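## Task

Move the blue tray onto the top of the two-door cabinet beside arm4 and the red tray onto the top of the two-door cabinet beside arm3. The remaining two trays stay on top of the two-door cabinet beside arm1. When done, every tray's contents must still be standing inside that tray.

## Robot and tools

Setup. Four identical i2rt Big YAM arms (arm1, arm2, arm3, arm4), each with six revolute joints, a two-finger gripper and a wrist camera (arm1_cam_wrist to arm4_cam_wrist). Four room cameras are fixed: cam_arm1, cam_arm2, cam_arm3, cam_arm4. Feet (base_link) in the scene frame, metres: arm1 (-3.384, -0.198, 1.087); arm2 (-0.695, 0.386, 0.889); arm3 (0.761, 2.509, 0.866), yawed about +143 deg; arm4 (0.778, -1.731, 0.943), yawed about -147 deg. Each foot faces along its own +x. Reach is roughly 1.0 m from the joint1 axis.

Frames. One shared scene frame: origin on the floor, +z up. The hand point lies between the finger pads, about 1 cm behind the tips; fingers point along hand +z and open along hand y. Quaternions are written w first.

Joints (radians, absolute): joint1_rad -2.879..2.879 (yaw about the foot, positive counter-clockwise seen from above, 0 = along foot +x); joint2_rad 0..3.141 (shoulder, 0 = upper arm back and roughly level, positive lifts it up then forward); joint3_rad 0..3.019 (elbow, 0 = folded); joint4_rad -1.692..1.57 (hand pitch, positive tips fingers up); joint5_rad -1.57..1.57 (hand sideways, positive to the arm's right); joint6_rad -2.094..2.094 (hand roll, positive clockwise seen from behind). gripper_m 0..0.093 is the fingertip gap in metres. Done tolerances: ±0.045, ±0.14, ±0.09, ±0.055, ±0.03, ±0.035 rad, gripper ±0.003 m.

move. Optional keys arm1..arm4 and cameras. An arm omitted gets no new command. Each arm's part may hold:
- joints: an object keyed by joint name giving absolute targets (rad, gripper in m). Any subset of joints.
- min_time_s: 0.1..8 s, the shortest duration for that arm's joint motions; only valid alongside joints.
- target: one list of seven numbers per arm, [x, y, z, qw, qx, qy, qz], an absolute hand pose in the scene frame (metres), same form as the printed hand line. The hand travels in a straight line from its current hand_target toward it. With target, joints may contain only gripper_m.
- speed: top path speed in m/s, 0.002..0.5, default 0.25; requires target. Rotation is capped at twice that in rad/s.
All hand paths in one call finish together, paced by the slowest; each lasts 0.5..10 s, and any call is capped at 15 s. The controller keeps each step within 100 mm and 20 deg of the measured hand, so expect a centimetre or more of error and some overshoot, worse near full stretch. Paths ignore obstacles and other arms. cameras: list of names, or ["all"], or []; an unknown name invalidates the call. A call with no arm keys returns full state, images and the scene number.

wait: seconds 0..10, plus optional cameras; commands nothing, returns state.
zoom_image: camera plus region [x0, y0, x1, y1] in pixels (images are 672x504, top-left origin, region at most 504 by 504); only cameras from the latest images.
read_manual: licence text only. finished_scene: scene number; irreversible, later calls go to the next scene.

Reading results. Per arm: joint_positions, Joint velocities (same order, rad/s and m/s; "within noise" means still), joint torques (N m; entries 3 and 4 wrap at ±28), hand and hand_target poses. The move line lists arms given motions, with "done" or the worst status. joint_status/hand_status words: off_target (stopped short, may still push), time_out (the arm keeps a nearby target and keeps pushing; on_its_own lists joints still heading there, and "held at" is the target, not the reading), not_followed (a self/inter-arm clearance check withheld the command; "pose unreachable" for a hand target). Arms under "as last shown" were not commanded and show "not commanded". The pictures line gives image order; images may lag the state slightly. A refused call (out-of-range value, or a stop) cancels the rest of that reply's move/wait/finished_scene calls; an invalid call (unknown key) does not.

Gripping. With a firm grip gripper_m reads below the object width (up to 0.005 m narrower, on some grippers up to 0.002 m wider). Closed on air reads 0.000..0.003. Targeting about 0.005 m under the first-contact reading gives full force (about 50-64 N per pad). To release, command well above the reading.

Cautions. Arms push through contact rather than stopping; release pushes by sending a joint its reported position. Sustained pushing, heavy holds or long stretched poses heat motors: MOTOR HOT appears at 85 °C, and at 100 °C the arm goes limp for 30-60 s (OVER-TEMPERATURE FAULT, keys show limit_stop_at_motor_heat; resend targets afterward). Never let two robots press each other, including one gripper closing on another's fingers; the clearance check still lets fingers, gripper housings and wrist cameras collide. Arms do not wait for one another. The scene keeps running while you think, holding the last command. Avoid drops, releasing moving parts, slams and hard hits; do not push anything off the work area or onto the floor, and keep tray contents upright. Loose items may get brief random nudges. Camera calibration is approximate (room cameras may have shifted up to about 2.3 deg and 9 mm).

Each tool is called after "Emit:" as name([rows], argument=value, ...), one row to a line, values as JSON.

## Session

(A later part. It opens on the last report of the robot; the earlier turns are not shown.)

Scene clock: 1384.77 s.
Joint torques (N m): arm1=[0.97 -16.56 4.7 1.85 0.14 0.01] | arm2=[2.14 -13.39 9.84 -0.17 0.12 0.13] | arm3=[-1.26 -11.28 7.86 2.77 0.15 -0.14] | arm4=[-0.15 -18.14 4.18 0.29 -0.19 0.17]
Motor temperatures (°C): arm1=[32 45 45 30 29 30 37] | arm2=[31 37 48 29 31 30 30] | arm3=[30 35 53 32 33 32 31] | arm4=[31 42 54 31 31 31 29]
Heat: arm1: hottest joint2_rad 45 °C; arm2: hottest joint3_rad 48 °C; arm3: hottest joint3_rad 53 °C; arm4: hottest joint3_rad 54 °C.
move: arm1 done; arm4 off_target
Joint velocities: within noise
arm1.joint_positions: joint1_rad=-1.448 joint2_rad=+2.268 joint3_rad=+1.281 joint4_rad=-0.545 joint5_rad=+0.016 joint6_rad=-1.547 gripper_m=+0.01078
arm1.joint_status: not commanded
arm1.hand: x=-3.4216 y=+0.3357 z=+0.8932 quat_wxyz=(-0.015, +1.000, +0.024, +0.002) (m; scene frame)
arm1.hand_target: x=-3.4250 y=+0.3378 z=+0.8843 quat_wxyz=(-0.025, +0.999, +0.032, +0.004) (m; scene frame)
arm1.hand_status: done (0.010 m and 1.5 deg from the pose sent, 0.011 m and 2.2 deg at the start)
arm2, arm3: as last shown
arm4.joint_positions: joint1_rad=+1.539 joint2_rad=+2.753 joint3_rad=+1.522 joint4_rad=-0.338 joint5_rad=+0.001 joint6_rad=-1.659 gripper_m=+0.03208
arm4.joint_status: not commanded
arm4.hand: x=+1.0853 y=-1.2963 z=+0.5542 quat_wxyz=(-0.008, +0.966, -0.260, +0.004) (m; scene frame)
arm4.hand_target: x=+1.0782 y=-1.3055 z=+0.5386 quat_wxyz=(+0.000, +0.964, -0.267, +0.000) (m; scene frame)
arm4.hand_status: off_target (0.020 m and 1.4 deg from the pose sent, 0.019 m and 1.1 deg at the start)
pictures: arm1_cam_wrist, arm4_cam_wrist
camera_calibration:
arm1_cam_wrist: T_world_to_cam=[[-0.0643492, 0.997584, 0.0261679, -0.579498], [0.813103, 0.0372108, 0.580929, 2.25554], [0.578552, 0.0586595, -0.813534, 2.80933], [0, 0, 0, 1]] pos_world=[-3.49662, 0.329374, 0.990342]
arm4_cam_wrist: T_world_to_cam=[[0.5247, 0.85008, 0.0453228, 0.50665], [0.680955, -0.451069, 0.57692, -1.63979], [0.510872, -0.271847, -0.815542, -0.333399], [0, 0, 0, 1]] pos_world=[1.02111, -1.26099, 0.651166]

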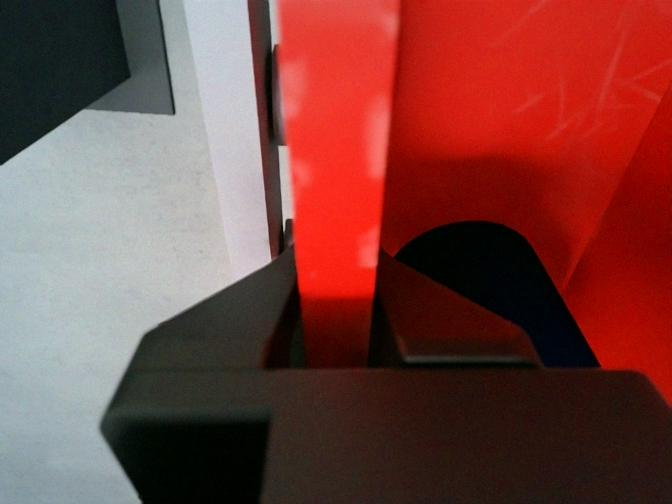

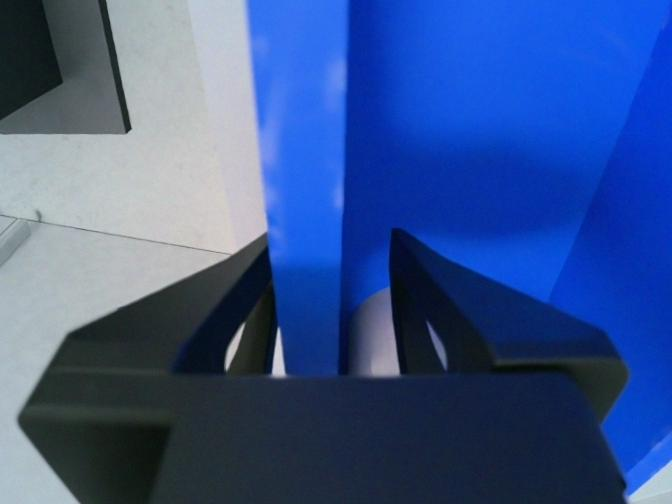

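Emit:
move(arm1={"target": [-3.425, 0.325, 0.886, -0.025, 0.999, 0.032, 0.004], "speed": 0.05}, arm4={"joints": {"gripper_m": 0.008}}, cameras=["arm1_cam_wrist", "arm4_cam_wrist"])

Scene clock: 1392.43 s.
Joint torques (N m): arm1=[1.2 -17.08 3.55 0.92 0.1 0.03] | arm2=[2.14 -13.33 9.83 -0.17 0.12 0.13] | arm3=[-1.26 -11.28 7.84 2.78 0.15 -0.14] | arm4=[-0.15 -17.9 4.45 0.24 -0.17 0.09]
Motor temperatures (°C): arm1=[32 45 44 30 29 30 37] | arm2=[31 37 48 29 31 30 30] | arm3=[30 35 53 32 33 32 31] | arm4=[31 43 54 31 31 31 30]
Heat: arm1: hottest joint2_rad 45 °C; arm2: hottest joint3_rad 48 °C; arm3: hottest joint3_rad 53 °C; arm4: hottest joint3_rad 54 °C.
move: arm1 off_target; arm4 done
Joint velocities: within noise
arm1.joint_positions: joint1_rad=-1.448 joint2_rad=+2.255 joint3_rad=+1.248 joint4_rad=-0.495 joint5_rad=+0.017 joint6_rad=-1.547 gripper_m=+0.01078
arm1.joint_status: not commanded
arm1.hand: x=-3.4213 y=+0.3336 z=+0.8932 quat_wxyz=(-0.030, +0.999, +0.023, +0.001) (m; scene frame)
arm1.hand_target: x=-3.4249 y=+0.3249 z=+0.8861 quat_wxyz=(-0.025, +0.999, +0.032, +0.004) (m; scene frame)
arm1.hand_status: off_target (0.012 m and 1.2 deg from the pose sent, 0.013 m and 1.5 deg at the start)
arm2, arm3: as last shown
arm4.joint_positions: joint1_rad=+1.539 joint2_rad=+2.756 joint3_rad=+1.518 joint4_rad=-0.338 joint5_rad=+0.000 joint6_rad=-1.652 gripper_m=+0.01035
arm4.joint_status: all done
arm4.hand: x=+1.0831 y=-1.2993 z=+0.5525 quat_wxyz=(-0.005, +0.965, -0.263, +0.003) (m; scene frame)
arm4.hand_target: x=+1.0782 y=-1.3054 z=+0.5386 quat_wxyz=(+0.000, +0.964, -0.267, +0.000) (m; scene frame)
arm4.hand_status: not commanded
pictures: arm1_cam_wrist, arm4_cam_wrist
camera_calibration:
arm1_cam_wrist: T_world_to_cam=[[-0.0638658, 0.996391, 0.0559034, -0.601902], [0.813898, 0.0195891, 0.580678, 2.2642], [0.577487, 0.0825852, -0.812212, 2.79652], [0, 0, 0, 1]] pos_world=[-3.49622, 0.324425, 0.99024]
arm4_cam_wrist: T_world_to_cam=[[0.531012, 0.84647, 0.0389316, 0.502408], [0.68025, -0.453232, 0.576056, -1.6402], [0.505259, -0.279409, -0.816483, -0.337702], [0, 0, 0, 1]] pos_world=[1.01959, -1.26302, 0.649559]

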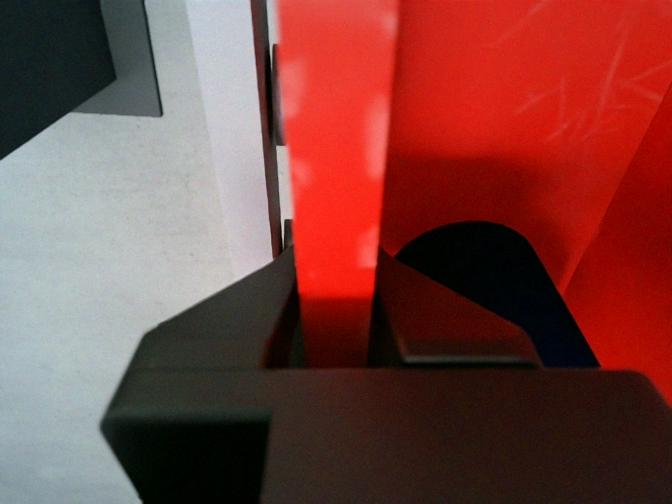

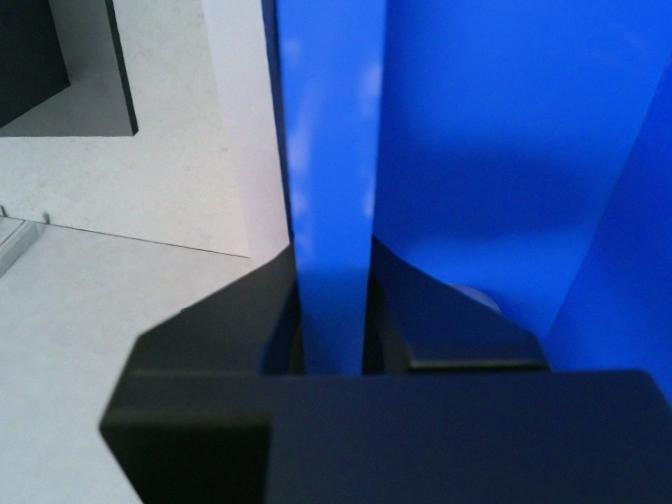

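Emit:
move(arm1={"target": [-3.425, 0.318, 0.893, -0.01, 0.999, 0.032, 0.004], "speed": 0.05}, arm4={"joints": {"gripper_m": 0.002}}, cameras=["arm1_cam_wrist"])

Emit:
move(arm4={"target": [1.09, -1.302, 0.60, 0.0, 0.965, -0.262, 0], "speed": 0.05}, cameras=["arm4_cam_wrist"])

Scene clock: 1404.57 s.
Joint torques (N m): arm1=[1.38 -18.02 3.71 -0.16 0.04 0.05] | arm2=[2.08 -13.39 9.83 -0.17 0.12 0.13] | arm3=[-1.32 -11.28 7.87 2.78 0.15 -0.15] | arm4=[-0.26 -17.85 4.41 0.25 -0.16 0.1]
Motor temperatures (°C): arm1=[32 46 43 30 29 30 37] | arm2=[31 37 48 29 31 30 30] | arm3=[30 35 53 32 33 32 31] | arm4=[31 46 53 31 31 31 31]
Heat: arm1: hottest joint2_rad 46 °C; arm2: hottest joint3_rad 48 °C; arm3: hottest joint3_rad 53 °C; arm4: hottest joint3_rad 53 °C.
move: arm1 off_target; arm4 off_target
Joint velocities: within noise
arm1.joint_positions: joint1_rad=-1.448 joint2_rad=+2.254 joint3_rad=+1.245 joint4_rad=-0.512 joint5_rad=+0.017 joint6_rad=-1.547 gripper_m=+0.01077
arm1.joint_status: not commanded
arm1.hand: x=-3.4209 y=+0.3285 z=+0.8934 quat_wxyz=(-0.021, +0.999, +0.024, +0.002) (m; scene frame)
arm1.hand_target: x=-3.4248 y=+0.3181 z=+0.8930 quat_wxyz=(-0.010, +0.999, +0.032, +0.004) (m; scene frame)
arm1.hand_status: off_target (0.011 m and 1.6 deg from the pose sent, 0.016 m and 2.6 deg at the start)
arm2, arm3: as last shown
arm4.joint_positions: joint1_rad=+1.539 joint2_rad=+2.756 joint3_rad=+1.518 joint4_rad=-0.338 joint5_rad=+0.000 joint6_rad=-1.652 gripper_m=+0.01035
arm4.joint_status: gripper_m off_target (ended at +0.01035, target +0.00200)
arm4.hand: x=+1.0831 y=-1.2993 z=+0.5525 quat_wxyz=(-0.005, +0.965, -0.263, +0.003) (m; scene frame)
arm4.hand_target: x=+1.0782 y=-1.3054 z=+0.5386 quat_wxyz=(+0.000, +0.964, -0.267, +0.000) (m; scene frame)
arm4.hand_status: not commanded
pictures: arm1_cam_wrist
camera_calibration:
arm1_cam_wrist: T_world_to_cam=[[-0.0641034, 0.99722, 0.0379911, -0.58183], [0.81316, 0.0301274, 0.581259, 2.25737], [0.578499, 0.0681536, -0.812831, 2.80557], [0, 0, 0, 1]] pos_world=[-3.49592, 0.320994, 0.990442]

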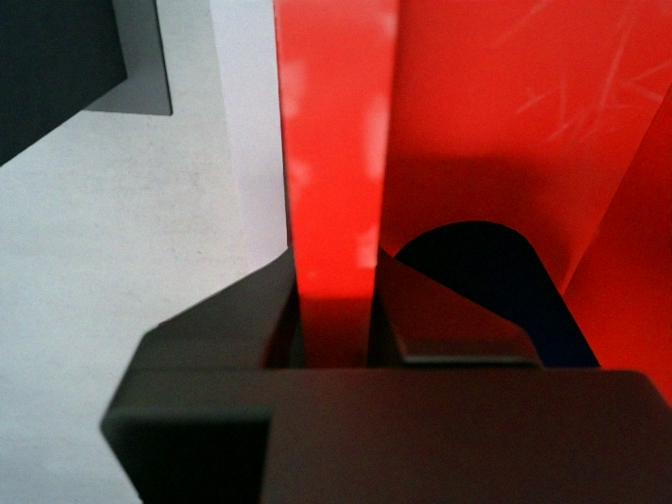

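Scene clock: 1406.50 s.
Joint torques (N m): arm1=[1.2 -18.02 3.67 -0.13 0.04 0.03] | arm2=[2.08 -13.39 9.84 -0.17 0.12 0.13] | arm3=[-1.32 -11.28 7.86 2.78 0.14 -0.13] | arm4=[-0.73 -23.53 3.89 -0.34 0.03 0.02]
Motor temperatures (°C): arm1=[32 46 43 30 29 30 37] | arm2=[31 37 48 29 31 30 30] | arm3=[30 35 53 32 33 32 31] | arm4=[31 46 53 31 31 31 31]
Heat: arm1: hottest joint2_rad 46 °C; arm2: hottest joint3_rad 48 °C; arm3: hottest joint3_rad 53 °C; arm4: hottest joint3_rad 53 °C.
move: arm4 off_target
Joint velocities: within noise
arm1: as last shown
arm2.joint_positions: joint1_rad=+1.117 joint2_rad=+1.873 joint3_rad=+1.117 joint4_rad=-0.768 joint5_rad=-0.005 joint6_rad=+1.532 gripper_m=+0.03491
arm2.joint_status: not commanded
arm2.hand: x=-0.9647 y=-0.0201 z=+0.8438 quat_wxyz=(+0.015, +0.963, -0.271, -0.004) (m; scene frame)
arm2.hand_target: x=-0.9708 y=-0.0307 z=+0.8501 quat_wxyz=(+0.022, +0.962, -0.274, -0.007) (m; scene frame)
arm2.hand_status: not commanded
arm3.joint_positions: joint1_rad=-1.492 joint2_rad=+1.376 joint3_rad=+1.129 joint4_rad=-0.720 joint5_rad=-0.002 joint6_rad=+0.007 gripper_m=+0.08009
arm3.joint_status: not commanded
arm3.hand: x=+1.1120 y=+2.1146 z=+1.0784 quat_wxyz=(-0.269, -0.394, -0.871, +0.116) (m; scene frame)
arm3.hand_target: x=+1.1122 y=+2.1072 z=+1.0832 quat_wxyz=(-0.278, -0.393, -0.868, +0.123) (m; scene frame)
arm3.hand_status: not commanded
arm4.joint_positions: joint1_rad=+1.530 joint2_rad=+2.686 joint3_rad=+1.447 joint4_rad=-0.391 joint5_rad=-0.004 joint6_rad=-1.670 gripper_m=+0.01030
arm4.joint_status: not commanded
arm4.hand: x=+1.0739 y=-1.3187 z=+0.5781 quat_wxyz=(+0.020, +0.966, -0.259, -0.009) (m; scene frame)
arm4.hand_target: x=+1.0899 y=-1.3024 z=+0.5997 quat_wxyz=(+0.000, +0.965, -0.262, +0.000) (m; scene frame)
arm4.hand_status: off_target (0.032 m and 2.5 deg from the pose sent, 0.048 m and 0.7 deg at the start)
pictures: arm4_cam_wrist
camera_calibration:
arm4_cam_wrist: T_world_to_cam=[[0.523754, 0.851727, -0.0155463, 0.568866], [0.704604, -0.422882, 0.569828, -1.64001], [0.478764, -0.309404, -0.821617, -0.325638], [0, 0, 0, 1]] pos_world=[1.01351, -1.2788, 0.675816]

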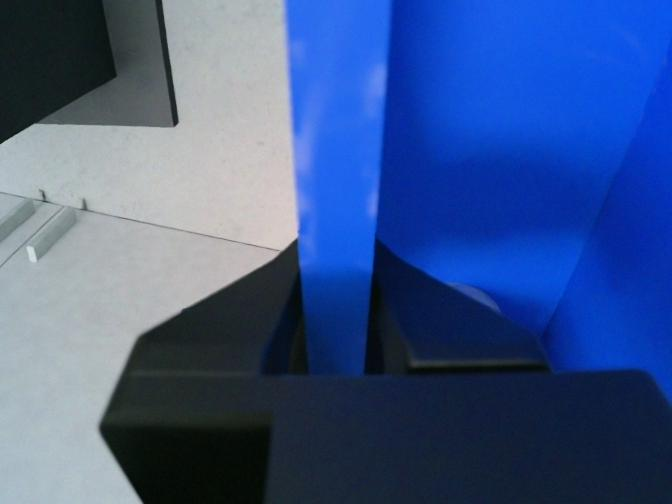

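Emit:
move(arm1={"target": [-3.425, 0.338, 1.02, -0.02, 0.999, 0.032, 0.004], "speed": 0.35, "joints": {"gripper_m": 0.035}}, arm4={"target": [1.095, -1.29, 0.68, 0.0, 0.965, -0.262, 0.012], "speed": 0.08}, cameras=["arm4_cam_wrist", "arm1_cam_wrist"])

Scene clock: 1414.83 s.
Joint torques (N m): arm1=[1.38 -17.61 9.14 -0.05 -0.03 0.04] | arm2=[2.08 -13.39 9.83 -0.17 0.12 0.13] | arm3=[-1.26 -11.34 7.86 2.76 0.15 -0.14] | arm4=[0.09 -23.47 5 -0.24 0.14 0.14]
Motor temperatures (°C): arm1=[32 46 42 29 29 30 37] | arm2=[31 37 48 29 31 30 30] | arm3=[30 35 53 32 33 32 31] | arm4=[31 48 53 31 31 31 31]
Heat: arm1: hottest joint2_rad 46 °C; arm2: hottest joint3_rad 48 °C; arm3: hottest joint3_rad 53 °C; arm4: hottest joint3_rad 53 °C.
move: arm1 off_target; arm4 off_target
Joint velocities: within noise
arm1.joint_positions: joint1_rad=-1.446 joint2_rad=+2.020 joint3_rad=+1.231 joint4_rad=-0.770 joint5_rad=+0.020 joint6_rad=-1.547 gripper_m=+0.03495
arm1.joint_status: all done
arm1.hand: x=-3.4193 y=+0.3192 z=+1.0060 quat_wxyz=(-0.002, +1.000, +0.025, +0.004) (m; scene frame)
arm1.hand_target: x=-3.4250 y=+0.3374 z=+1.0203 quat_wxyz=(-0.020, +0.999, +0.032, +0.004) (m; scene frame)
arm1.hand_status: off_target (0.024 m and 2.2 deg from the pose sent, 0.127 m and 1.0 deg at the start)
arm2, arm3: as last shown
arm4.joint_positions: joint1_rad=+1.530 joint2_rad=+2.513 joint3_rad=+1.384 joint4_rad=-0.493 joint5_rad=+0.014 joint6_rad=-1.670 gripper_m=+0.01030
arm4.joint_status: not commanded
arm4.hand: x=+1.0860 y=-1.3071 z=+0.6568 quat_wxyz=(+0.019, +0.966, -0.259, +0.001) (m; scene frame)
arm4.hand_target: x=+1.0948 y=-1.2903 z=+0.6796 quat_wxyz=(+0.000, +0.965, -0.262, +0.012) (m; scene frame)
arm4.hand_status: off_target (0.030 m and 2.5 deg from the pose sent, 0.108 m and 3.3 deg at the start)
pictures: arm1_cam_wrist, arm4_cam_wrist
camera_calibration:
arm1_cam_wrist: T_world_to_cam=[[-0.0661377, 0.99781, -0.000471135, -0.545259], [0.809934, 0.0539605, 0.584034, 2.16945], [0.58278, 0.0382451, -0.811729, 2.91987], [0, 0, 0, 1]] pos_world=[-3.49481, 0.31533, 1.10285]
arm4_cam_wrist: T_world_to_cam=[[0.523397, 0.852054, -0.00772707, 0.549648], [0.693212, -0.420516, 0.58534, -1.68315], [0.495492, -0.311722, -0.810751, -0.29156], [0, 0, 0, 1]] pos_world=[1.02356, -1.26701, 0.753083]

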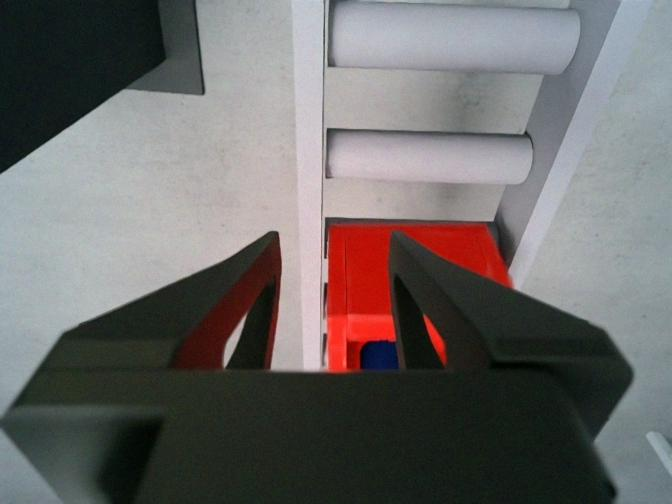

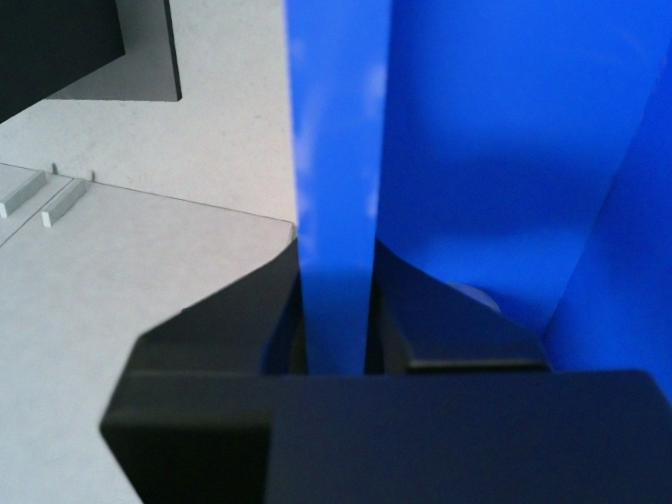

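Emit:
move(arm4={"target": [1.10, -1.285, 0.99, 0.0, 0.965, -0.262, 0.02], "speed": 0.15}, arm1={"joints": {"joint1_rad": -1.0, "joint2_rad": 1.7, "joint3_rad": 1.2, "joint4_rad": -0.85, "joint5_rad": 0, "joint6_rad": 0}, "min_time_s": 3}, cameras=["arm4_cam_wrist", "cam_arm4"])

Scene clock: 1431.97 s.
Joint torques (N m): arm1=[0.85 -15.56 7.83 0.4 -0.1 0.17] | arm2=[2.14 -13.39 9.83 -0.16 0.12 0.13] | arm3=[-1.32 -11.28 7.88 2.77 0.15 -0.14] | arm4=[0.21 -20.31 14.38 -0.49 0.16 0.15]
Motor temperatures (°C): arm1=[32 46 43 29 29 30 36] | arm2=[31 37 48 29 31 30 30] | arm3=[30 35 53 32 33 32 31] | arm4=[31 52 54 31 31 31 32]
Heat: arm1: hottest joint2_rad 46 °C; arm2: hottest joint3_rad 48 °C; arm3: hottest joint3_rad 53 °C; arm4: hottest joint3_rad 54 °C.
move: arm1 done; arm4 off_target
Joint velocities: within noise
arm1.joint_positions: joint1_rad=-1.004 joint2_rad=+1.711 joint3_rad=+1.206 joint4_rad=-0.841 joint5_rad=+0.002 joint6_rad=-0.014 gripper_m=+0.03495
arm1.joint_status: all done
arm1.hand: x=-3.6448 y=+0.2650 z=+1.1549 quat_wxyz=(-0.051, +0.862, -0.495, -0.099) (m; scene frame)
arm1.hand_target: x=-3.6449 y=+0.2604 z=+1.1579 quat_wxyz=(-0.049, +0.859, -0.499, -0.098) (m; scene frame)
arm1.hand_status: not commanded
arm2, arm3: as last shown
arm4.joint_positions: joint1_rad=+1.532 joint2_rad=+1.940 joint3_rad=+1.364 joint4_rad=-1.081 joint5_rad=+0.029 joint6_rad=-1.669 gripper_m=+0.01030
arm4.joint_status: not commanded
arm4.hand: x=+1.0850 y=-1.3104 z=+0.9553 quat_wxyz=(+0.038, +0.966, -0.257, +0.002) (m; scene frame)
arm4.hand_target: x=+1.0987 y=-1.2866 z=+0.9907 quat_wxyz=(+0.000, +0.965, -0.262, +0.020) (m; scene frame)
arm4.hand_status: off_target (0.046 m and 4.9 deg from the pose sent, 0.334 m and 3.1 deg at the start)
pictures: arm4_cam_wrist, cam_arm4
camera_calibration:
arm4_cam_wrist: T_world_to_cam=[[0.521608, 0.852004, -0.04488, 0.592626], [0.69942, -0.396885, 0.594385, -1.843], [0.488606, -0.341426, -0.802927, -0.0890903], [0, 0, 0, 1]] pos_world=[1.02344, -1.2668, 1.05052]

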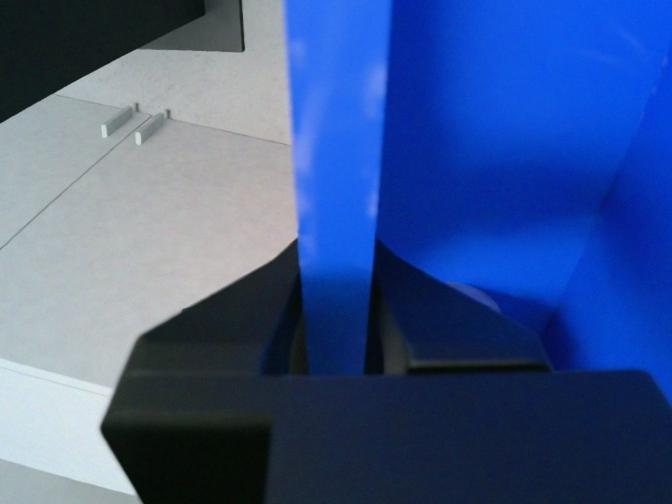

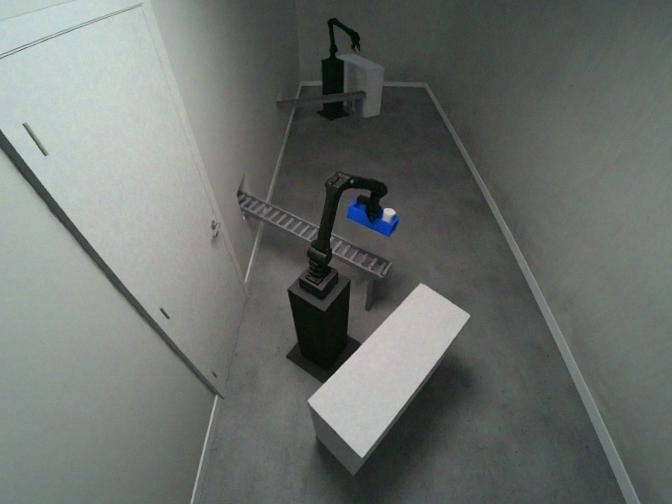

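Emit:
move(arm4={"joints": {"joint1_rad": -0.15, "joint6_rad": -1.58, "joint5_rad": 0.0}, "min_time_s": 5}, arm2={"joints": {"joint1_rad": 0.34, "joint2_rad": 1.2, "joint3_rad": 1.13, "joint4_rad": -0.72, "joint5_rad": 0, "joint6_rad": 0}, "min_time_s": 3}, cameras=["arm4_cam_wrist", "cam_arm4", "arm2_cam_wrist"])

Scene clock: 1443.90 s.
Joint torques (N m): arm1=[0.73 -15.5 7.82 0.4 -0.1 0.22] | arm2=[1.55 -9.47 12.66 2.69 0.03 -0.1] | arm3=[-1.32 -11.34 7.86 2.77 0.15 -0.14] | arm4=[0.44 -20.48 14.19 -0.47 -0.08 0.16]
Motor temperatures (°C): arm1=[32 46 44 29 29 30 35] | arm2=[31 37 48 29 31 30 30] | arm3=[30 35 53 32 33 32 31] | arm4=[31 50 60 31 31 31 32]
Heat: arm1: hottest joint2_rad 46 °C; arm2: hottest joint3_rad 48 °C; arm3: hottest joint3_rad 53 °C; arm4: hottest joint3_rad 60 °C.
move: arm2 done; arm4 done
Joint velocities: within noise
arm1, arm3: as last shown
arm1.joint_positions: joint1_rad=-1.004 joint2_rad=+1.711 joint3_rad=+1.206 joint4_rad=-0.841 joint5_rad=+0.002 joint6_rad=-0.013 gripper_m=+0.03495
arm1.hand: x=-3.6448 y=+0.2650 z=+1.1549 quat_wxyz=(-0.051, +0.861, -0.495, -0.099) (m; scene frame)
arm2.joint_positions: joint1_rad=+0.345 joint2_rad=+1.210 joint3_rad=+1.117 joint4_rad=-0.738 joint5_rad=-0.001 joint6_rad=+0.011 gripper_m=+0.03492
arm2.joint_status: all done
arm2.hand: x=-1.1845 y=+0.2776 z=+1.1748 quat_wxyz=(+0.034, +0.929, +0.096, -0.356) (m; scene frame)
arm2.hand_target: x=-1.1895 y=+0.2789 z=+1.1900 quat_wxyz=(+0.033, +0.921, +0.098, -0.375) (m; scene frame)
arm2.hand_status: not commanded
arm4.joint_positions: joint1_rad=-0.155 joint2_rad=+1.940 joint3_rad=+1.364 joint4_rad=-1.081 joint5_rad=-0.002 joint6_rad=-1.597 gripper_m=+0.01030
arm4.joint_status: all done
arm4.hand: x=+1.1632 y=-2.0808 z=+0.9464 quat_wxyz=(+0.009, +0.416, -0.908, -0.044) (m; scene frame)
arm4.hand_target: x=+1.1852 y=-2.0980 z=+0.9814 quat_wxyz=(-0.007, +0.411, -0.911, -0.004) (m; scene frame)
arm4.hand_status: not commanded
pictures: arm2_cam_wrist, arm4_cam_wrist, cam_arm4
camera_calibration:
arm2_cam_wrist: T_world_to_cam=[[-0.193196, 0.981076, 0.0128384, -0.516654], [0.975142, 0.193441, -0.108068, 1.23271], [-0.108506, -0.00835893, -0.994061, 1.16845], [0, 0, 0, 1]] pos_world=[-1.1751, 0.278187, 1.30136]
arm4_cam_wrist: T_world_to_cam=[[0.738222, -0.671909, -0.0597145, -2.20113], [-0.532733, -0.635026, 0.559408, -1.22739], [-0.413792, -0.381155, -0.826739, 0.592205], [0, 0, 0, 1]] pos_world=[1.2161, -2.03266, 1.04477]

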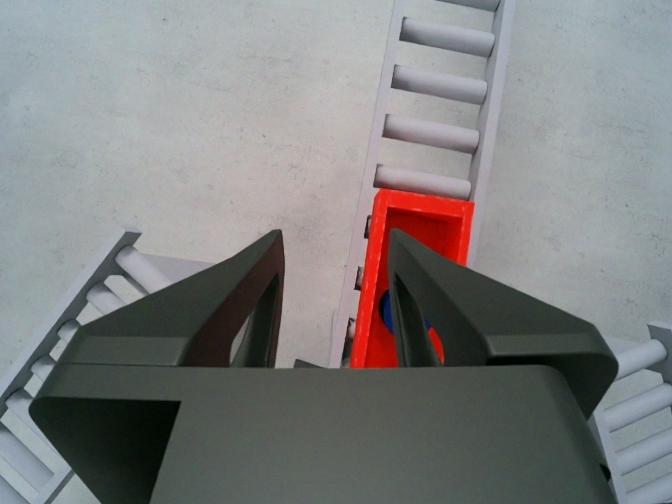

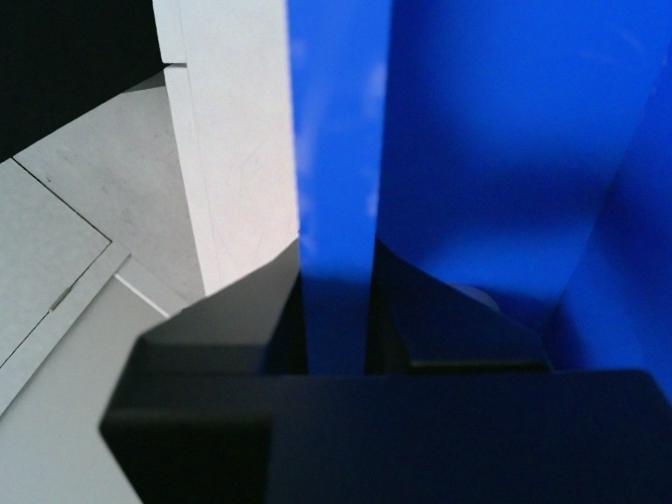

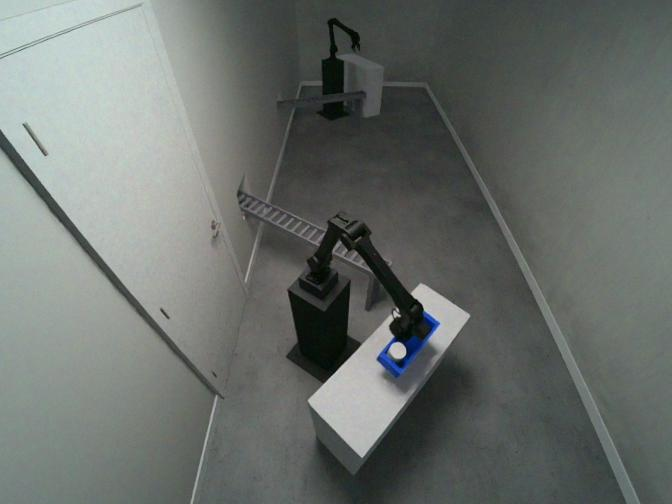

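Emit:
move(arm4={"target": [1.157, -2.069, 0.885, -0.016, 0.416, -0.908, 0.037], "speed": 0.1}, cameras=["arm4_cam_wrist", "cam_arm4"])

Scene clock: 1459.23 s.
Joint torques (N m): arm1=[0.62 -15.68 7.9 0.44 -0.09 0.2] | arm2=[1.55 -9.47 12.66 2.7 0.03 -0.1] | arm3=[-1.26 -11.28 7.87 2.77 0.14 -0.14] | arm4=[0.5 -16.79 8.7 0.62 0.14 0.14]
Motor temperatures (°C): arm1=[32 46 45 29 29 30 35] | arm2=[31 37 49 29 31 30 30] | arm3=[30 35 53 32 33 32 31] | arm4=[31 48 65 31 31 31 33]
Heat: arm1: hottest joint2_rad 46 °C; arm2: hottest joint3_rad 49 °C; arm3: hottest joint3_rad 53 °C; arm4: hottest joint3_rad 65 °C.
move: arm4 off_target
Joint velocities: within noise
arm1, arm2, arm3: as last shown
arm4.joint_positions: joint1_rad=-0.150 joint2_rad=+1.940 joint3_rad=+1.128 joint4_rad=-0.715 joint5_rad=+0.010 joint6_rad=-1.597 gripper_m=+0.01030
arm4.joint_status: not commanded
arm4.hand: x=+1.1458 y=-2.0624 z=+0.8767 quat_wxyz=(-0.011, +0.419, -0.908, +0.018) (m; scene frame)
arm4.hand_target: x=+1.1568 y=-2.0688 z=+0.8853 quat_wxyz=(-0.016, +0.416, -0.908, +0.037) (m; scene frame)
arm4.hand_status: off_target (0.015 m and 2.2 deg from the pose sent, 0.063 m and 9.7 deg at the start)
pictures: arm4_cam_wrist, cam_arm4
camera_calibration:
arm4_cam_wrist: T_world_to_cam=[[0.740314, -0.66857, 0.0703532, -2.28955], [-0.580611, -0.583124, 0.568205, -1.03173], [-0.33886, -0.461498, -0.819874, 0.276785], [0, 0, 0, 1]] pos_world=[1.18974, -2.00462, 0.974243]

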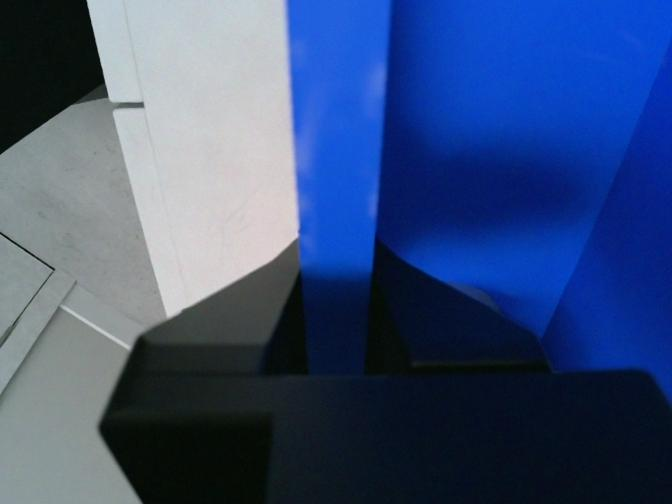

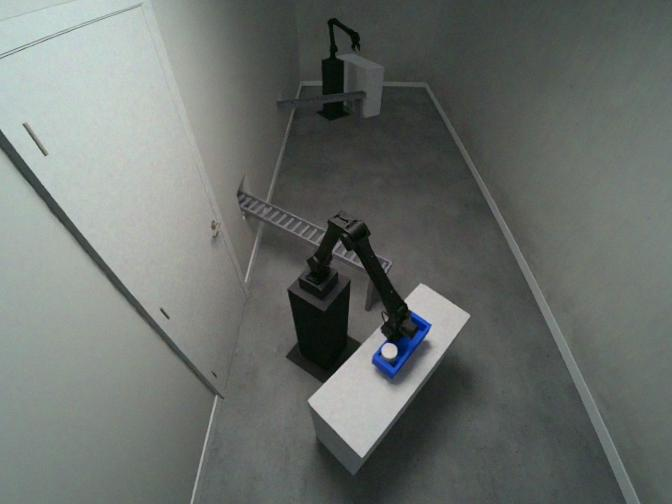

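Emit:
move(arm4={"target": [1.157, -2.069, 0.835, -0.010, 0.416, -0.908, 0.022], "speed": 0.06}, arm2={"joints": {"joint1_rad": 0.033, "joint2_rad": 1.852, "joint3_rad": 1.249, "joint4_rad": -0.968, "joint5_rad": 0, "joint6_rad": -0.1}, "min_time_s": 3}, cameras=["arm4_cam_wrist", "arm2_cam_wrist"])

Scene clock: 1473.70 s.
Joint torques (N m): arm1=[0.97 -15.74 7.84 0.4 -0.09 0.22] | arm2=[1.38 -12.98 12.12 -0.18 0.02 -0.1] | arm3=[-1.26 -11.34 7.87 2.78 0.15 -0.14] | arm4=[0.5 -16.44 9.11 0.43 0.03 0.13]
Motor temperatures (°C): arm1=[32 46 46 29 29 30 35] | arm2=[31 36 51 29 31 30 30] | arm3=[30 35 53 32 33 32 31] | arm4=[31 47 64 31 31 31 33]
Heat: arm1: hottest joint2_rad 46 °C; arm2: hottest joint3_rad 51 °C; arm3: hottest joint3_rad 53 °C; arm4: hottest joint3_rad 64 °C.
move: arm2 done; arm4 off_target
Joint velocities: within noise
arm1, arm3: as last shown
arm2.joint_positions: joint1_rad=+0.039 joint2_rad=+1.838 joint3_rad=+1.202 joint4_rad=-0.958 joint5_rad=-0.001 joint6_rad=-0.089 gripper_m=+0.03492
arm2.joint_status: all done
arm2.hand: x=-1.1814 y=+0.4325 z=+0.8901 quat_wxyz=(-0.006, +1.000, -0.002, +0.015) (m; scene frame)
arm2.hand_target: x=-1.1991 y=+0.4372 z=+0.8980 quat_wxyz=(-0.007, +1.000, +0.000, +0.003) (m; scene frame)
arm2.hand_status: not commanded
arm4.joint_positions: joint1_rad=-0.149 joint2_rad=+2.039 joint3_rad=+1.128 joint4_rad=-0.647 joint5_rad=+0.011 joint6_rad=-1.597 gripper_m=+0.01030
arm4.joint_status: not commanded
arm4.hand: x=+1.1426 y=-2.0586 z=+0.8303 quat_wxyz=(-0.004, +0.419, -0.908, +0.004) (m; scene frame)
arm4.hand_target: x=+1.1568 y=-2.0687 z=+0.8354 quat_wxyz=(-0.010, +0.416, -0.909, +0.022) (m; scene frame)
arm4.hand_status: off_target (0.018 m and 2.1 deg from the pose sent, 0.044 m and 0.5 deg at the start)
pictures: arm2_cam_wrist, arm4_cam_wrist
camera_calibration:
arm2_cam_wrist: T_world_to_cam=[[0.0061628, 0.999686, 0.0242944, -0.447104], [0.794997, -0.0196351, 0.606295, 0.412378], [0.606581, 0.0155775, -0.794869, 1.5442], [0, 0, 0, 1]] pos_world=[-1.26177, 0.431005, 0.988278]
arm4_cam_wrist: T_world_to_cam=[[0.742189, -0.669044, 0.0391793, -2.25853], [-0.566334, -0.594843, 0.570462, -1.04732], [-0.358359, -0.445579, -0.820389, 0.294849], [0, 0, 0, 1]] pos_world=[1.18878, -2.00267, 0.927836]

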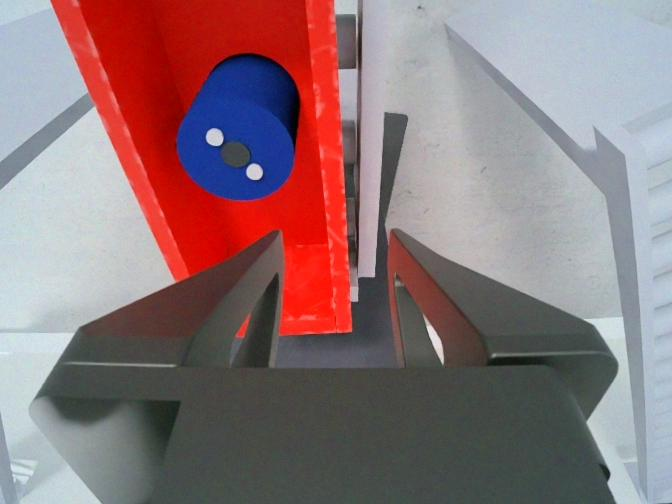

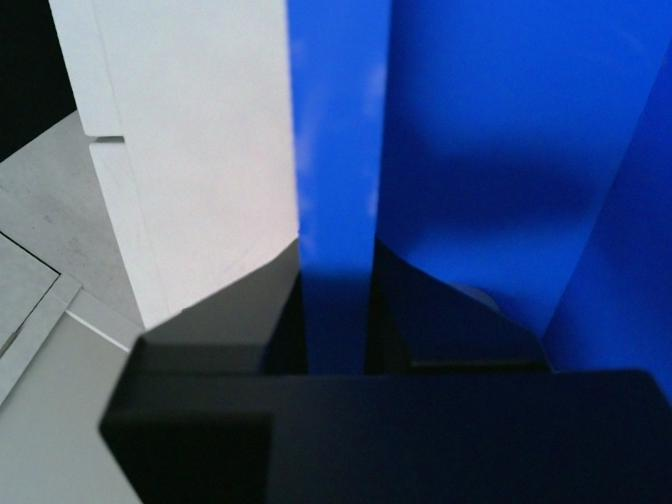

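Emit:
move(arm4={"target": [1.157, -2.069, 0.812, -0.010, 0.416, -0.908, 0.022], "speed": 0.03}, arm2={"target": [-1.179, 0.4345, 0.80, 0, 1, 0.025, -0.012], "speed": 0.12}, cameras=["arm4_cam_wrist", "arm2_cam_wrist"])

Scene clock: 1492.00 s.
Joint torques (N m): arm1=[0.79 -15.62 7.87 0.36 -0.09 0.21] | arm2=[1.2 -12.98 6.49 0.99 -0.08 -0.1] | arm3=[-1.26 -11.28 7.87 2.77 0.15 -0.14] | arm4=[0.56 -14.56 8.92 0.5 -0.27 0.11]
Motor temperatures (°C): arm1=[32 46 46 29 29 30 35] | arm2=[31 38 53 29 31 30 30] | arm3=[30 35 54 32 33 32 31] | arm4=[31 49 63 31 31 31 33]
Heat: arm1: hottest joint2_rad 46 °C; arm2: hottest joint3_rad 53 °C; arm3: hottest joint3_rad 54 °C; arm4: hottest joint3_rad 63 °C.
move: arm2 done; arm4 off_target
Joint velocities: within noise
arm1, arm3: as last shown
arm2.joint_positions: joint1_rad=+0.039 joint2_rad=+1.959 joint3_rad=+1.107 joint4_rad=-0.688 joint5_rad=-0.016 joint6_rad=-0.140 gripper_m=+0.03492
arm2.joint_status: not commanded
arm2.hand: x=-1.1794 y=+0.4309 z=+0.8070 quat_wxyz=(-0.001, +1.000, +0.023, -0.013) (m; scene frame)
arm2.hand_target: x=-1.1788 y=+0.4345 z=+0.8001 quat_wxyz=(+0.000, +1.000, +0.025, -0.012) (m; scene frame)
arm2.hand_status: done (0.008 m and 0.2 deg from the pose sent, 0.090 m and 4.4 deg at the start)
arm4.joint_positions: joint1_rad=-0.148 joint2_rad=+2.064 joint3_rad=+1.128 joint4_rad=-0.599 joint5_rad=+0.020 joint6_rad=-1.597 gripper_m=+0.01030
arm4.joint_status: not commanded
arm4.hand: x=+1.1464 y=-2.0629 z=+0.8190 quat_wxyz=(-0.005, +0.419, -0.908, +0.017) (m; scene frame)
arm4.hand_target: x=+1.1567 y=-2.0687 z=+0.8123 quat_wxyz=(-0.010, +0.417, -0.909, +0.022) (m; scene frame)
arm4.hand_status: off_target (0.014 m and 0.9 deg from the pose sent, 0.026 m and 2.1 deg at the start)
pictures: arm2_cam_wrist, arm4_cam_wrist
camera_calibration:
arm2_cam_wrist: T_world_to_cam=[[-0.0442402, 0.998906, 0.0151445, -0.495245], [0.826928, 0.0281089, 0.561605, 0.514364], [0.560565, 0.0373689, -0.827267, 1.43947], [0, 0, 0, 1]] pos_world=[-1.25417, 0.426454, 0.909453]
arm4_cam_wrist: T_world_to_cam=[[0.741989, -0.667502, 0.0623973, -2.27945], [-0.572681, -0.582683, 0.576643, -1.01407], [-0.348552, -0.463596, -0.81461, 0.231873], [0, 0, 0, 1]] pos_world=[1.19141, -2.00492, 0.915873]

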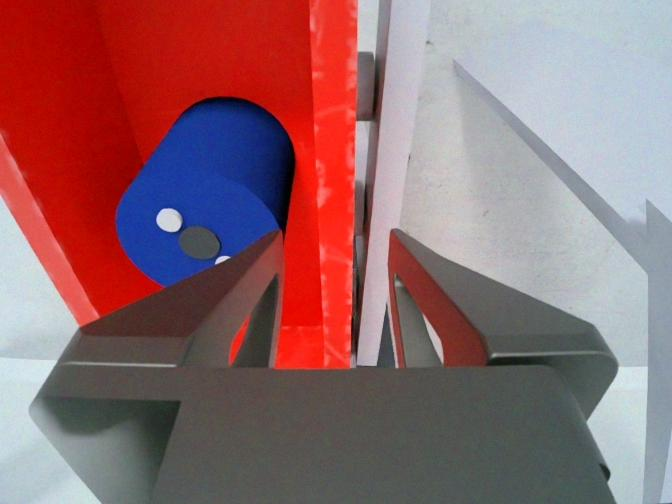

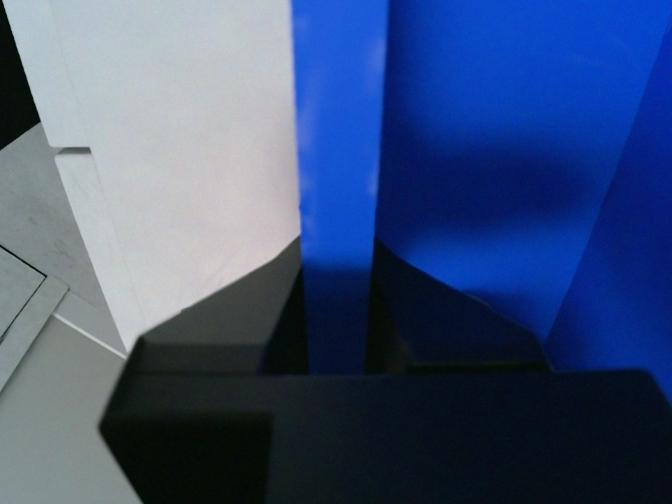

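Emit:
move(arm4={"target": [1.157, -2.069, 0.80, -0.010, 0.416, -0.908, 0.022], "speed": 0.02}, arm2={"target": [-1.179, 0.4345, 0.748, 0, 1, 0.031, -0.012], "speed": 0.12}, cameras=["arm4_cam_wrist", "arm2_cam_wrist"])

Scene clock: 1497.40 s.
Joint torques (N m): arm1=[0.79 -15.85 7.84 0.42 -0.08 0.21] | arm2=[1.61 -12.86 5.56 1.02 -0.1 -0.09] | arm3=[-1.26 -11.28 7.88 2.78 0.15 -0.14] | arm4=[0.09 -12.63 8.91 0.94 -0.31 0.1]
Motor temperatures (°C): arm1=[32 46 46 29 29 30 34] | arm2=[31 38 52 29 31 30 30] | arm3=[30 35 54 32 33 32 31] | arm4=[31 49 63 31 31 31 33]
Heat: arm1: hottest joint2_rad 46 °C; arm2: hottest joint3_rad 52 °C; arm3: hottest joint3_rad 54 °C; arm4: hottest joint3_rad 63 °C.
move: arm2 off_target; arm4 off_target
Joint velocities: within noise
arm1, arm3: as last shown
arm2.joint_positions: joint1_rad=+0.035 joint2_rad=+2.064 joint3_rad=+1.107 joint4_rad=-0.574 joint5_rad=-0.016 joint6_rad=-0.152 gripper_m=+0.03492
arm2.joint_status: not commanded
arm2.hand: x=-1.1824 y=+0.4339 z=+0.7587 quat_wxyz=(-0.002, +0.999, +0.027, -0.017) (m; scene frame)
arm2.hand_target: x=-1.1787 y=+0.4344 z=+0.7481 quat_wxyz=(+0.000, +0.999, +0.031, -0.012) (m; scene frame)
arm2.hand_status: off_target (0.011 m and 0.7 deg from the pose sent, 0.059 m and 0.9 deg at the start)
arm4.joint_positions: joint1_rad=-0.148 joint2_rad=+2.068 joint3_rad=+1.128 joint4_rad=-0.586 joint5_rad=+0.021 joint6_rad=-1.596 gripper_m=+0.01030
arm4.joint_status: not commanded
arm4.hand: x=+1.1479 y=-2.0644 z=+0.8170 quat_wxyz=(-0.007, +0.419, -0.908, +0.021) (m; scene frame)
arm4.hand_target: x=+1.1563 y=-2.0684 z=+0.8006 quat_wxyz=(-0.010, +0.416, -0.909, +0.022) (m; scene frame)
arm4.hand_status: off_target (0.020 m and 0.5 deg from the pose sent, 0.023 m and 0.9 deg at the start)
pictures: arm2_cam_wrist, arm4_cam_wrist
camera_calibration:
arm2_cam_wrist: T_world_to_cam=[[-0.0522203, 0.998488, 0.017151, -0.508378], [0.8313, 0.0339469, 0.554786, 0.55162], [0.553365, 0.0432287, -0.831816, 1.39355], [0, 0, 0, 1]] pos_world=[-1.25625, 0.428643, 0.861862]
arm4_cam_wrist: T_world_to_cam=[[0.741206, -0.667493, 0.0711748, -2.28776], [-0.576487, -0.578632, 0.576929, -1.00041], [-0.343912, -0.468655, -0.813687, 0.213574], [0, 0, 0, 1]] pos_world=[1.19243, -2.00584, 0.91378]

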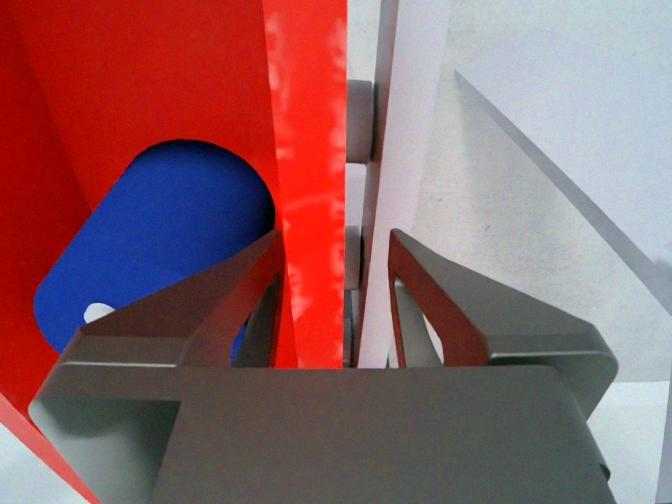

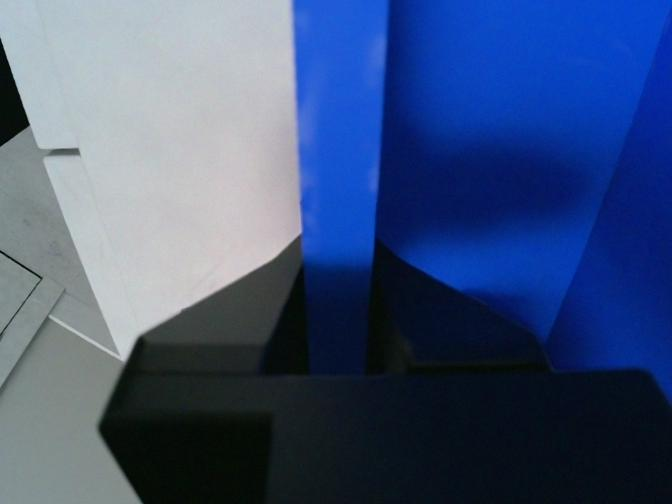

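Emit:
move(arm4={"target": [1.153, -2.066, 0.803, 0.004, 0.416, -0.909, -0.008], "speed": 0.03}, arm2={"target": [-1.177, 0.430, 0.747, 0, 1, 0.031, -0.008], "speed": 0.05}, cameras=["arm4_cam_wrist", "arm2_cam_wrist"])

Scene clock: 1506.50 s.
Joint torques (N m): arm1=[0.79 -15.62 7.88 0.42 -0.09 0.22] | arm2=[2.2 -12.86 5.42 0.8 -0.06 0.02] | arm3=[-1.38 -11.34 7.88 2.8 0.15 -0.14] | arm4=[0.38 -13.92 8.94 -0.55 -0.3 0.11]
Motor temperatures (°C): arm1=[32 46 46 29 29 30 34] | arm2=[31 37 51 29 31 30 30] | arm3=[30 35 54 32 33 32 31] | arm4=[31 49 63 31 31 31 34]
Heat: arm1: hottest joint2_rad 46 °C; arm2: hottest joint3_rad 51 °C; arm3: hottest joint3_rad 54 °C; arm4: hottest joint3_rad 63 °C.
move: arm2 off_target; arm4 off_target
Joint velocities: within noise
arm1: as last shown
arm2.joint_positions: joint1_rad=+0.035 joint2_rad=+2.064 joint3_rad=+1.107 joint4_rad=-0.574 joint5_rad=-0.016 joint6_rad=-0.152 gripper_m=+0.03492
arm2.joint_status: not commanded
arm2.hand: x=-1.1824 y=+0.4339 z=+0.7587 quat_wxyz=(-0.002, +0.999, +0.027, -0.017) (m; scene frame)
arm2.hand_target: x=-1.1766 y=+0.4300 z=+0.7472 quat_wxyz=(+0.000, +0.999, +0.031, -0.008) (m; scene frame)
arm2.hand_status: off_target (0.014 m and 1.1 deg from the pose sent, 0.014 m and 1.2 deg at the start)
arm3.joint_positions: joint1_rad=-1.492 joint2_rad=+1.376 joint3_rad=+1.129 joint4_rad=-0.720 joint5_rad=-0.002 joint6_rad=+0.007 gripper_m=+0.08009
arm3.joint_status: not commanded
arm3.hand: x=+1.1120 y=+2.1146 z=+1.0784 quat_wxyz=(-0.269, -0.394, -0.871, +0.116) (m; scene frame)
arm3.hand_target: x=+1.1122 y=+2.1072 z=+1.0832 quat_wxyz=(-0.278, -0.393, -0.868, +0.123) (m; scene frame)
arm3.hand_status: not commanded
arm4.joint_positions: joint1_rad=-0.148 joint2_rad=+2.085 joint3_rad=+1.167 joint4_rad=-0.641 joint5_rad=+0.022 joint6_rad=-1.596 gripper_m=+0.01030
arm4.joint_status: not commanded
arm4.hand: x=+1.1508 y=-2.0673 z=+0.8180 quat_wxyz=(+0.000, +0.420, -0.908, +0.007) (m; scene frame)
arm4.hand_target: x=+1.1525 y=-2.0656 z=+0.8033 quat_wxyz=(+0.004, +0.416, -0.909, -0.008) (m; scene frame)
arm4.hand_status: off_target (0.015 m and 1.8 deg from the pose sent, 0.015 m and 3.5 deg at the start)
pictures: arm2_cam_wrist, arm4_cam_wrist
camera_calibration:
arm2_cam_wrist: T_world_to_cam=[[-0.0522203, 0.998488, 0.017151, -0.508378], [0.8313, 0.0339469, 0.554786, 0.55162], [0.553365, 0.0432287, -0.831816, 1.39355], [0, 0, 0, 1]] pos_world=[-1.25625, 0.428643, 0.861862]
arm4_cam_wrist: T_world_to_cam=[[0.742851, -0.668285, 0.0395985, -2.26963], [-0.562186, -0.590611, 0.5789, -1.04384], [-0.363483, -0.452298, -0.814436, 0.271004], [0, 0, 0, 1]] pos_world=[1.19767, -2.01069, 0.914871]

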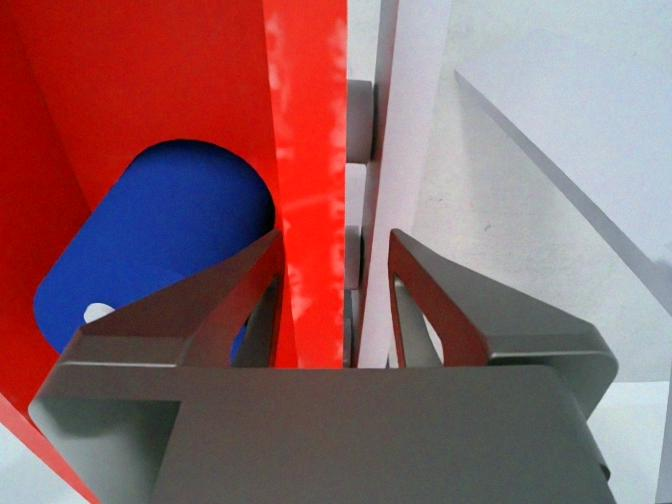

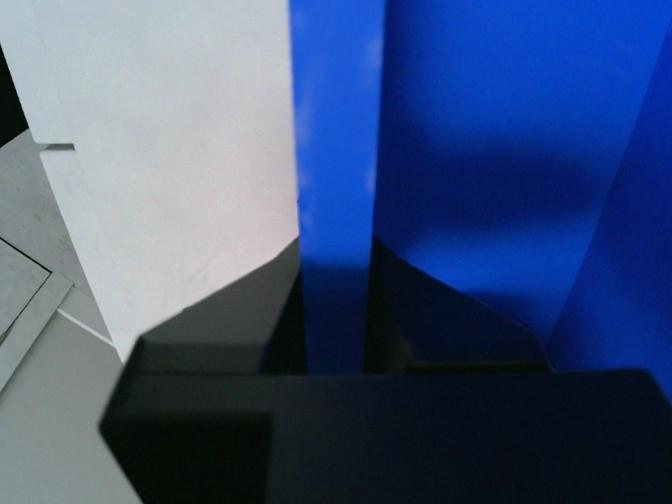

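Emit:
move(arm4={"target": [1.1515, -2.0648, 0.797, 0.006, 0.416, -0.909, -0.015], "speed": 0.03}, arm2={"joints": {"gripper_m": 0.012}}, cameras=["arm4_cam_wrist", "arm2_cam_wrist"])

Scene clock: 1520.77 s.
Joint torques (N m): arm1=[0.67 -15.56 7.84 0.4 -0.1 0.22] | arm2=[1.96 -13.1 5.39 0.77 0.06 -0.02] | arm3=[-1.38 -11.34 7.86 2.77 0.14 -0.13] | arm4=[0.26 -12.98 8.76 -0.53 -0.36 0.13]
Motor temperatures (°C): arm1=[32 46 46 29 29 30 34] | arm2=[31 37 49 29 31 30 30] | arm3=[30 35 54 32 33 32 31] | arm4=[31 47 62 31 31 31 34]
Heat: arm1: hottest joint2_rad 46 °C; arm2: hottest joint3_rad 49 °C; arm3: hottest joint3_rad 54 °C; arm4: hottest joint3_rad 62 °C.
move: arm2 done; arm4 off_target
Joint velocities: within noise
arm1, arm3: as last shown
arm2.joint_positions: joint1_rad=+0.039 joint2_rad=+2.068 joint3_rad=+1.107 joint4_rad=-0.574 joint5_rad=-0.019 joint6_rad=-0.149 gripper_m=+0.01225
arm2.joint_status: all done
arm2.hand: x=-1.1817 y=+0.4314 z=+0.7571 quat_wxyz=(+0.000, +0.999, +0.028, -0.016) (m; scene frame)
arm2.hand_target: x=-1.1766 y=+0.4301 z=+0.7472 quat_wxyz=(+0.000, +0.999, +0.031, -0.008) (m; scene frame)
arm2.hand_status: not commanded
arm4.joint_positions: joint1_rad=-0.148 joint2_rad=+2.089 joint3_rad=+1.176 joint4_rad=-0.646 joint5_rad=+0.022 joint6_rad=-1.596 gripper_m=+0.01030
arm4.joint_status: not commanded
arm4.hand: x=+1.1524 y=-2.0687 z=+0.8180 quat_wxyz=(+0.000, +0.420, -0.908, +0.006) (m; scene frame)
arm4.hand_target: x=+1.1508 y=-2.0642 z=+0.7977 quat_wxyz=(+0.006, +0.416, -0.909, -0.015) (m; scene frame)
arm4.hand_status: off_target (0.021 m and 2.5 deg from the pose sent, 0.021 m and 2.6 deg at the start)
pictures: arm2_cam_wrist, arm4_cam_wrist
camera_calibration:
arm2_cam_wrist: T_world_to_cam=[[-0.053016, 0.998503, 0.0134614, -0.503964], [0.82953, 0.0365315, 0.557265, 0.546962], [0.555939, 0.0407106, -0.830225, 1.39478], [0, 0, 0, 1]] pos_world=[-1.25585, 0.426446, 0.859961]
arm4_cam_wrist: T_world_to_cam=[[0.742918, -0.668298, 0.0380841, -2.27061], [-0.561502, -0.591204, 0.578959, -1.04578], [-0.364402, -0.451504, -0.814467, 0.273591], [0, 0, 0, 1]] pos_world=[1.19936, -2.01219, 0.914771]

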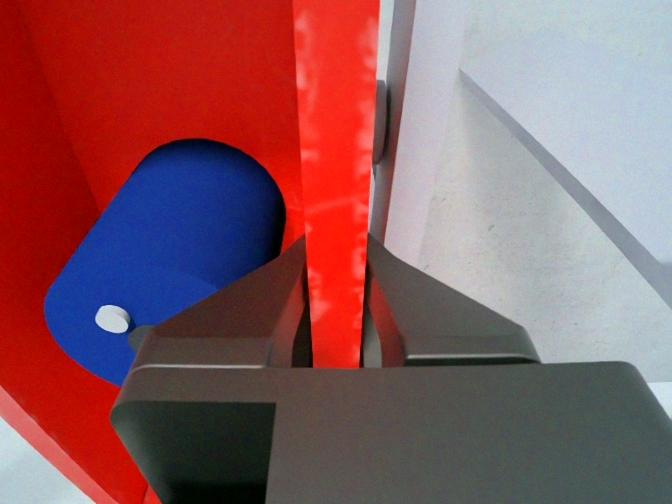

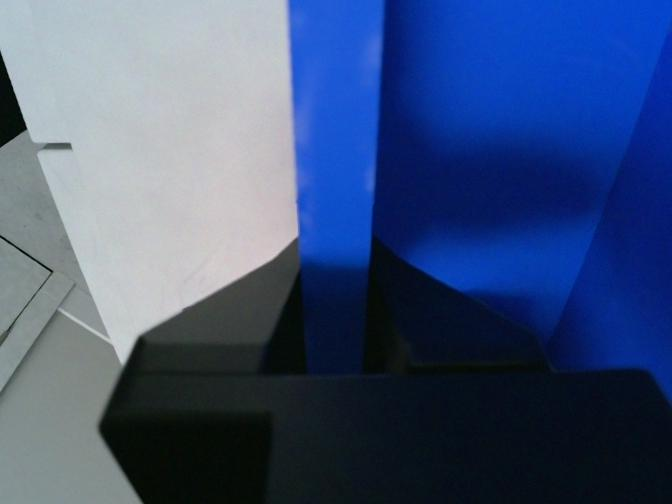

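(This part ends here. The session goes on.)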